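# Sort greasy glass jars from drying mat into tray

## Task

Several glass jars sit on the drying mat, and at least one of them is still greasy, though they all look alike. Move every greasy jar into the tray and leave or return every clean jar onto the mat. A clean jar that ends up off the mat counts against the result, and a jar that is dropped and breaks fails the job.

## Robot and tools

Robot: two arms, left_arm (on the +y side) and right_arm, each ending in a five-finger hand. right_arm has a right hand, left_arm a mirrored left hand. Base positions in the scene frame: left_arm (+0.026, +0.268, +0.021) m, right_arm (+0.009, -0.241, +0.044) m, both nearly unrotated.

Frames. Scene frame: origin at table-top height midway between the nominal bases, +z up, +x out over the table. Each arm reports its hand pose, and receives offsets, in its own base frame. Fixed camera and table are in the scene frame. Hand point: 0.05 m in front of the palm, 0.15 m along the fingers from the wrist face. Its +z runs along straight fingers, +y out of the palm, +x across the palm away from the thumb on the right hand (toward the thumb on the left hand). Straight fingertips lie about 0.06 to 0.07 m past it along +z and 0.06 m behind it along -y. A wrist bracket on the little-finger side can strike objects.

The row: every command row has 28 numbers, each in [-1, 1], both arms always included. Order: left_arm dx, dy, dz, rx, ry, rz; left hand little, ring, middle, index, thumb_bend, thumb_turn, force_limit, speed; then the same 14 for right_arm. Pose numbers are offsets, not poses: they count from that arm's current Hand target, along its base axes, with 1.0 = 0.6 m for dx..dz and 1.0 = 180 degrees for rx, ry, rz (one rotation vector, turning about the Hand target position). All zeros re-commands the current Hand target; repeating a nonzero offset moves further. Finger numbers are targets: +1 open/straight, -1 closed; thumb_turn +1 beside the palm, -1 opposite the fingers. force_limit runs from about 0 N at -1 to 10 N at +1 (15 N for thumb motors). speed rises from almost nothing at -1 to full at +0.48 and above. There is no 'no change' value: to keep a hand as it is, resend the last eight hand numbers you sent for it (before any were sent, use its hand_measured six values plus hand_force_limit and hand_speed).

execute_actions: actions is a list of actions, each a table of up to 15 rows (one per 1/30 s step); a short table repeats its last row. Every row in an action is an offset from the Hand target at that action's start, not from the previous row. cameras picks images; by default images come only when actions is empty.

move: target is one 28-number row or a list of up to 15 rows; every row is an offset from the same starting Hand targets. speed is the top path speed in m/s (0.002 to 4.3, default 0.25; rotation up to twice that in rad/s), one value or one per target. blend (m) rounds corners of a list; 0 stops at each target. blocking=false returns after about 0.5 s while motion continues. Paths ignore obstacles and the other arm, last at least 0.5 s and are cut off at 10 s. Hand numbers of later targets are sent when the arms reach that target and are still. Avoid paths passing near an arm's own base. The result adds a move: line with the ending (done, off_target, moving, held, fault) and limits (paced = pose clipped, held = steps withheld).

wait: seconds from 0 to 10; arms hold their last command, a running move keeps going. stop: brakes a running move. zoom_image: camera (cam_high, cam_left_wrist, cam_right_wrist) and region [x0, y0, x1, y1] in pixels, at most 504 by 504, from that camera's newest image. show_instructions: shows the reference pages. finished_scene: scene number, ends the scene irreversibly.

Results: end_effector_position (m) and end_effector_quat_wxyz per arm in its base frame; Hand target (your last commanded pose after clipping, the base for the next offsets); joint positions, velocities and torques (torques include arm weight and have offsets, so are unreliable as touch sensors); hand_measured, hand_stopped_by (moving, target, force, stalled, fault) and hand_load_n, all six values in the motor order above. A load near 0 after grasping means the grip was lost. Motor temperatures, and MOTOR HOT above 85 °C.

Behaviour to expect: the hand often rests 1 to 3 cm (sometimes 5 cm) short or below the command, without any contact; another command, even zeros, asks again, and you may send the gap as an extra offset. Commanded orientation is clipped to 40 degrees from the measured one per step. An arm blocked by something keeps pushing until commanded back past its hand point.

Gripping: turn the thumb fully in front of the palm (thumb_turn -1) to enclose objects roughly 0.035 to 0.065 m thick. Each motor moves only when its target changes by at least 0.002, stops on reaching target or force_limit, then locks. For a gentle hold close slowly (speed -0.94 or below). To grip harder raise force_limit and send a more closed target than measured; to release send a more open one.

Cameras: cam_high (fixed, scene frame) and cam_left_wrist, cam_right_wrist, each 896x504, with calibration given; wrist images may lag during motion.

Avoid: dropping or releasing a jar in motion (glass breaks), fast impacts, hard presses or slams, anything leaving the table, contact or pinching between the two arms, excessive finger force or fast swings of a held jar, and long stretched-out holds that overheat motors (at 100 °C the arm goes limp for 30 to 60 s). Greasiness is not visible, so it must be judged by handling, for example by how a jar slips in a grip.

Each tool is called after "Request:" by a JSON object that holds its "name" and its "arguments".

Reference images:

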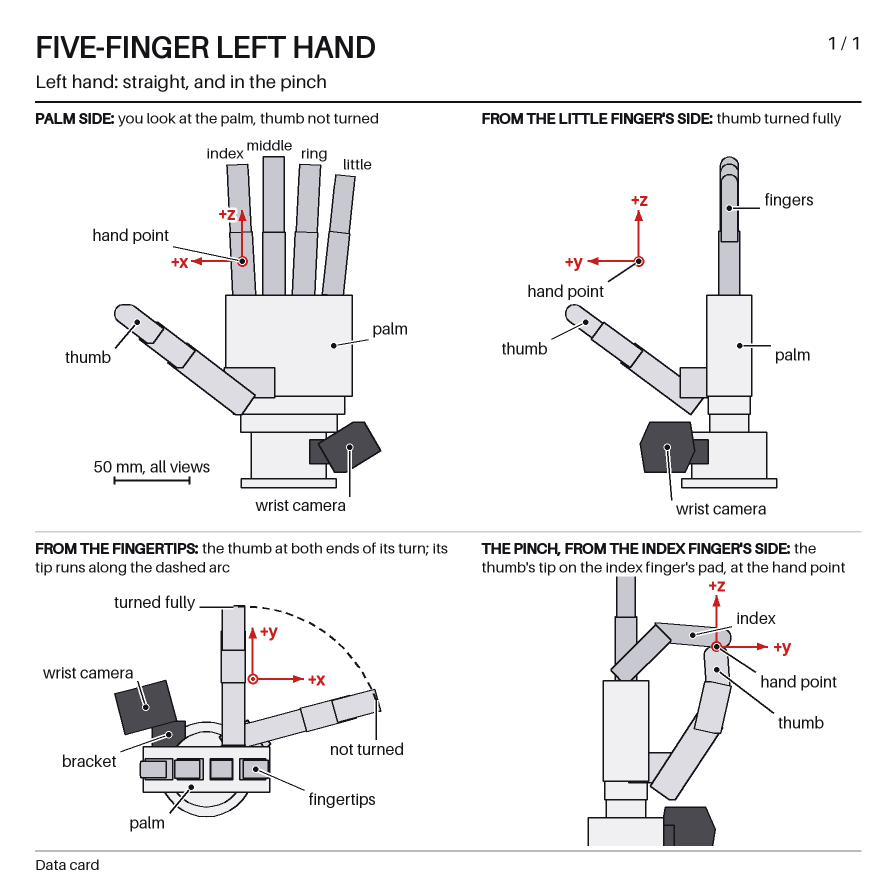

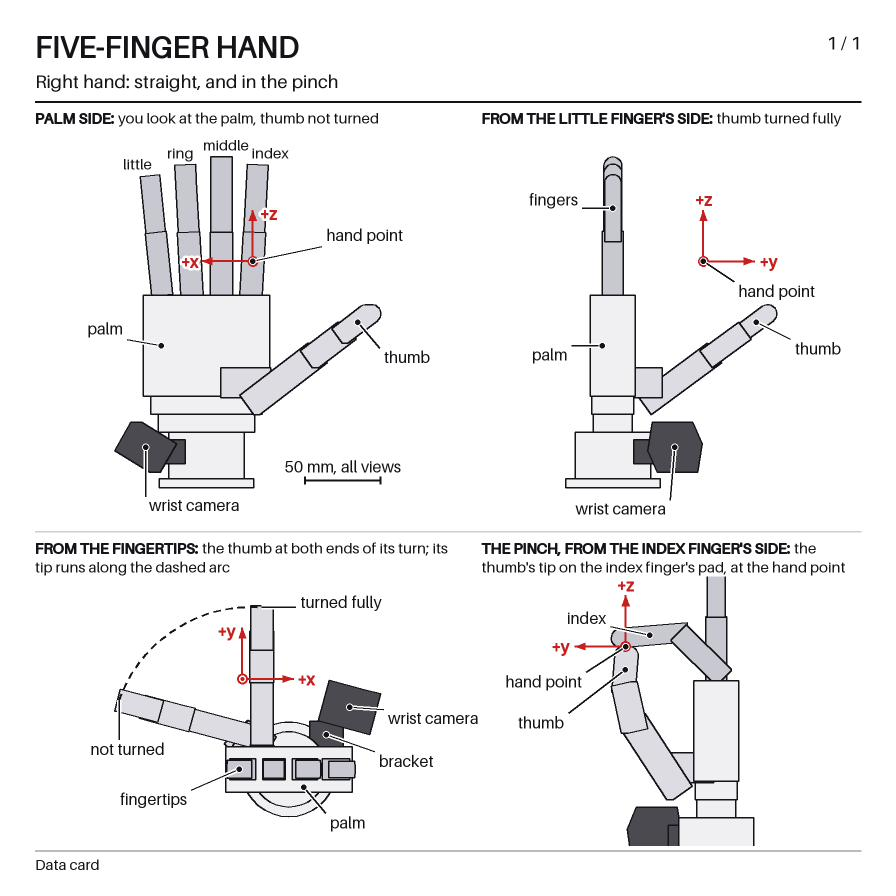

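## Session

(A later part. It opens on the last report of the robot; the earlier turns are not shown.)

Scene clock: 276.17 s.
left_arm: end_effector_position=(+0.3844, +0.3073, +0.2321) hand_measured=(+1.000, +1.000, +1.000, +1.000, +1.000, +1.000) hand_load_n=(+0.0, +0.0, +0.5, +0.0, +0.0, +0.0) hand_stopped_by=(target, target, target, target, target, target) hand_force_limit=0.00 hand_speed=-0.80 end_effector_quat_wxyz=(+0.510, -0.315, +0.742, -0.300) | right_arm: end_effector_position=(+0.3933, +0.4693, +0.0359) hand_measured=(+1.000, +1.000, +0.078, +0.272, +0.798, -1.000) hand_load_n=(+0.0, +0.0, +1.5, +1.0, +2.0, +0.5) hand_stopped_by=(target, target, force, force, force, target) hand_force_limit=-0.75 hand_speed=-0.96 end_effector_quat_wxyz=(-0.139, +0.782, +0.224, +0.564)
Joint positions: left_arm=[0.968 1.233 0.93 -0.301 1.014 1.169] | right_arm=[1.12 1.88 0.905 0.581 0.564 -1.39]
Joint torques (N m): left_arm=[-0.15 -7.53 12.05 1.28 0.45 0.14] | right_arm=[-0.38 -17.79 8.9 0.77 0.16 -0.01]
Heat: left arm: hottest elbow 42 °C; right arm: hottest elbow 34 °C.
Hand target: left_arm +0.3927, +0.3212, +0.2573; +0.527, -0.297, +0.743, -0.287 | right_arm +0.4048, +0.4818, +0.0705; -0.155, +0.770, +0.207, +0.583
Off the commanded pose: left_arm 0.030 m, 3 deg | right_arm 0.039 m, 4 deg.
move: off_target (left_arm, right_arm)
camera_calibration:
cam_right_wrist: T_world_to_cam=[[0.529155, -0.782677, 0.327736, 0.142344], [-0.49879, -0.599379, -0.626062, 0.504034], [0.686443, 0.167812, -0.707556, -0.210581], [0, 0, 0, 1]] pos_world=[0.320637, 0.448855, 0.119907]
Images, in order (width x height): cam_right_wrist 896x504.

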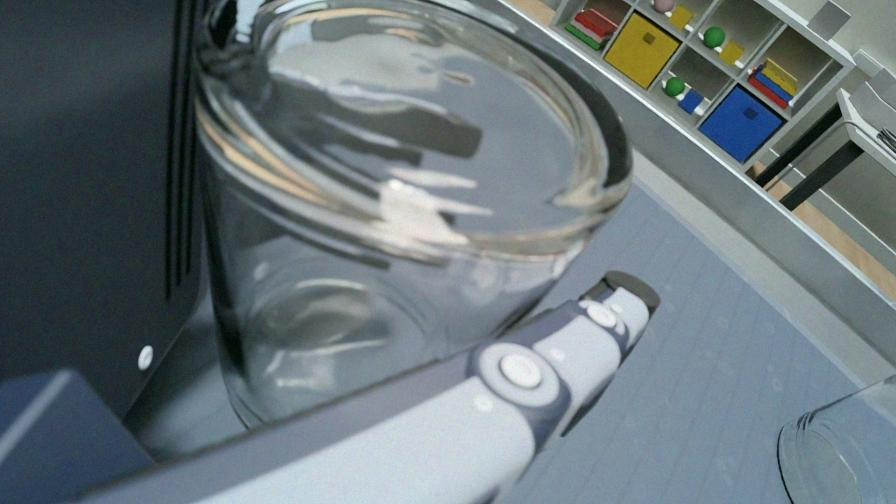

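Request:
{"name": "move", "arguments": {"target": [[0,0,0,0,0,0,1,1,1,1,1,1,0,-0.8,0,0,-0.087,0,0,0,1,1,-1,-1,-1,-1,-0.75,-0.96],[0,0,0,0,0,0,1,1,1,1,1,1,0,-0.8,0,0,-0.08,0,0,0,1,1,1,1,1,-1,-0.75,-0.45],[0,0,0,0,0,0,1,1,1,1,1,1,0,-0.8,-0.13,-0.073,-0.06,0,0,0,1,1,1,1,1,-1,-0.75,-0.45],[0,0,0,0,0,0,1,1,1,1,1,1,0,-0.8,-0.13,-0.073,0.17,0,0,0,1,1,1,1,1,-1,-0.75,-0.45]], "speed": [0.05,0.05,0.07,0.15], "blend": [0,0,0.01,0], "cameras": ["cam_high","cam_right_wrist"]}}

Request:
{"name": "zoom_image", "arguments": {"camera": "cam_high", "region": [290, 130, 650, 390]}}

Scene clock: 284.53 s.
left_arm: end_effector_position=(+0.3844, +0.3073, +0.2321) hand_measured=(+1.000, +1.000, +1.000, +1.000, +1.000, +1.000) hand_load_n=(+0.0, +0.0, +0.0, +0.0, +0.0, -0.5) hand_stopped_by=(target, target, target, target, target, target) hand_force_limit=0.00 hand_speed=-0.80 end_effector_quat_wxyz=(+0.510, -0.315, +0.742, -0.300) | right_arm: end_effector_position=(+0.3256, +0.4229, +0.1496) hand_measured=(+1.000, +1.000, +1.000, +1.000, +1.000, -1.000) hand_load_n=(+0.0, +0.0, +0.0, +0.0, +0.0, +0.0) hand_stopped_by=(target, target, target, target, target, target) hand_force_limit=-0.75 hand_speed=-0.45 end_effector_quat_wxyz=(-0.137, +0.777, +0.219, +0.573)
Joint positions: left_arm=[0.968 1.233 0.93 -0.301 1.014 1.169] | right_arm=[1.224 1.486 0.776 0.309 0.674 -1.351]
Joint torques (N m): left_arm=[-0.21 -7.53 12.08 1.26 0.45 0.13] | right_arm=[0.79 -11.46 11.29 0.51 0.29 0.11]
Heat: left arm: hottest elbow 42 °C; right arm: hottest elbow 34 °C.
Hand target: left_arm +0.3927, +0.3212, +0.2573; +0.527, -0.297, +0.743, -0.287 | right_arm +0.3267, +0.4381, +0.1725; -0.155, +0.770, +0.207, +0.583
Off the commanded pose: left_arm 0.030 m, 3 deg | right_arm 0.027 m, 3 deg.
move: off_target (left_arm, right_arm); target 2's new numbers were sent with right_arm's hand 0.013 m and 1 deg from that target
camera_calibration:
cam_right_wrist: T_world_to_cam=[[0.515407, -0.79084, 0.330043, 0.112183], [-0.492623, -0.588572, -0.641019, 0.50921], [0.701197, 0.167799, -0.69294, -0.0828778], [0, 0, 0, 1]] pos_world=[0.251143, 0.402332, 0.231959]
Images, in order (width x height): cam_high 896x504, cam_right_wrist 896x504.

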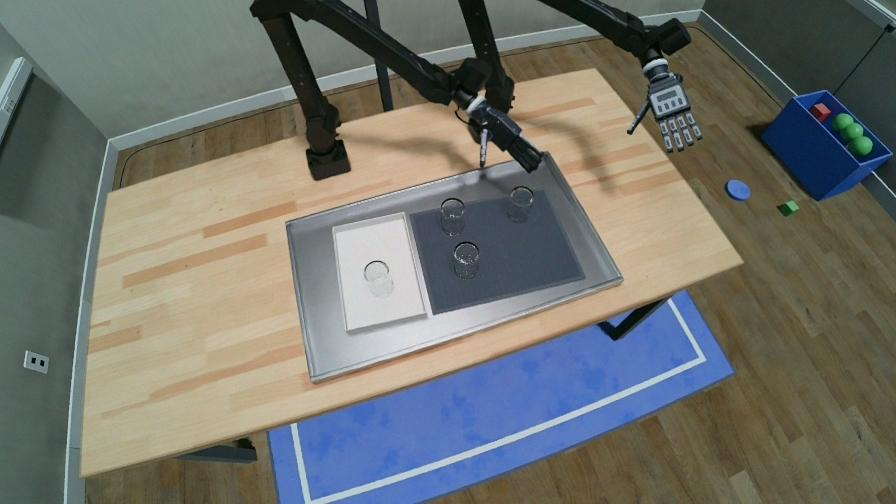

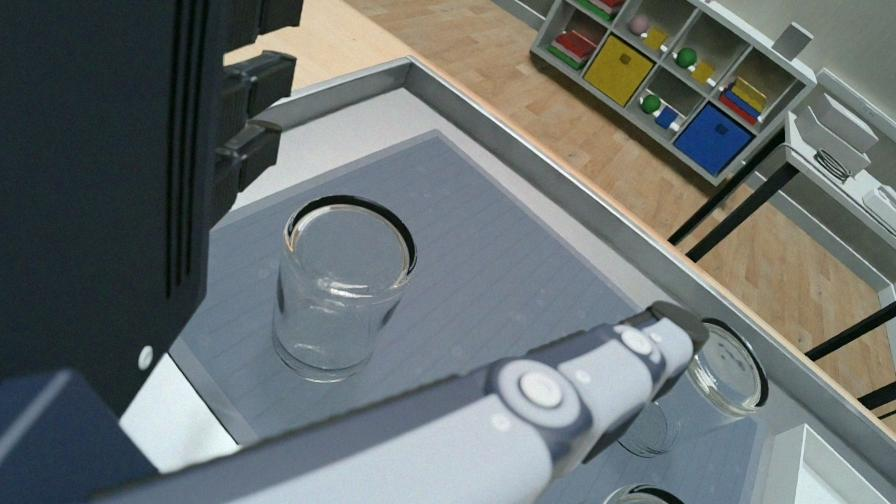

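Scaled by 1.400.

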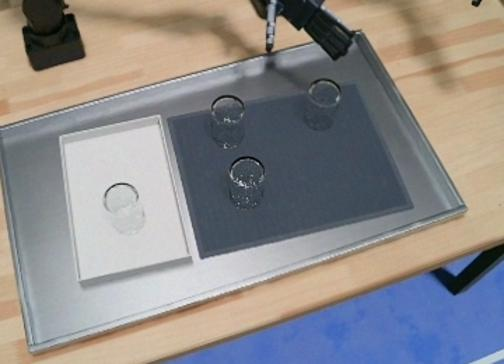

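Request:
{"name": "finished_scene", "arguments": {"scene": 2}}

The scene is finished: the task was done.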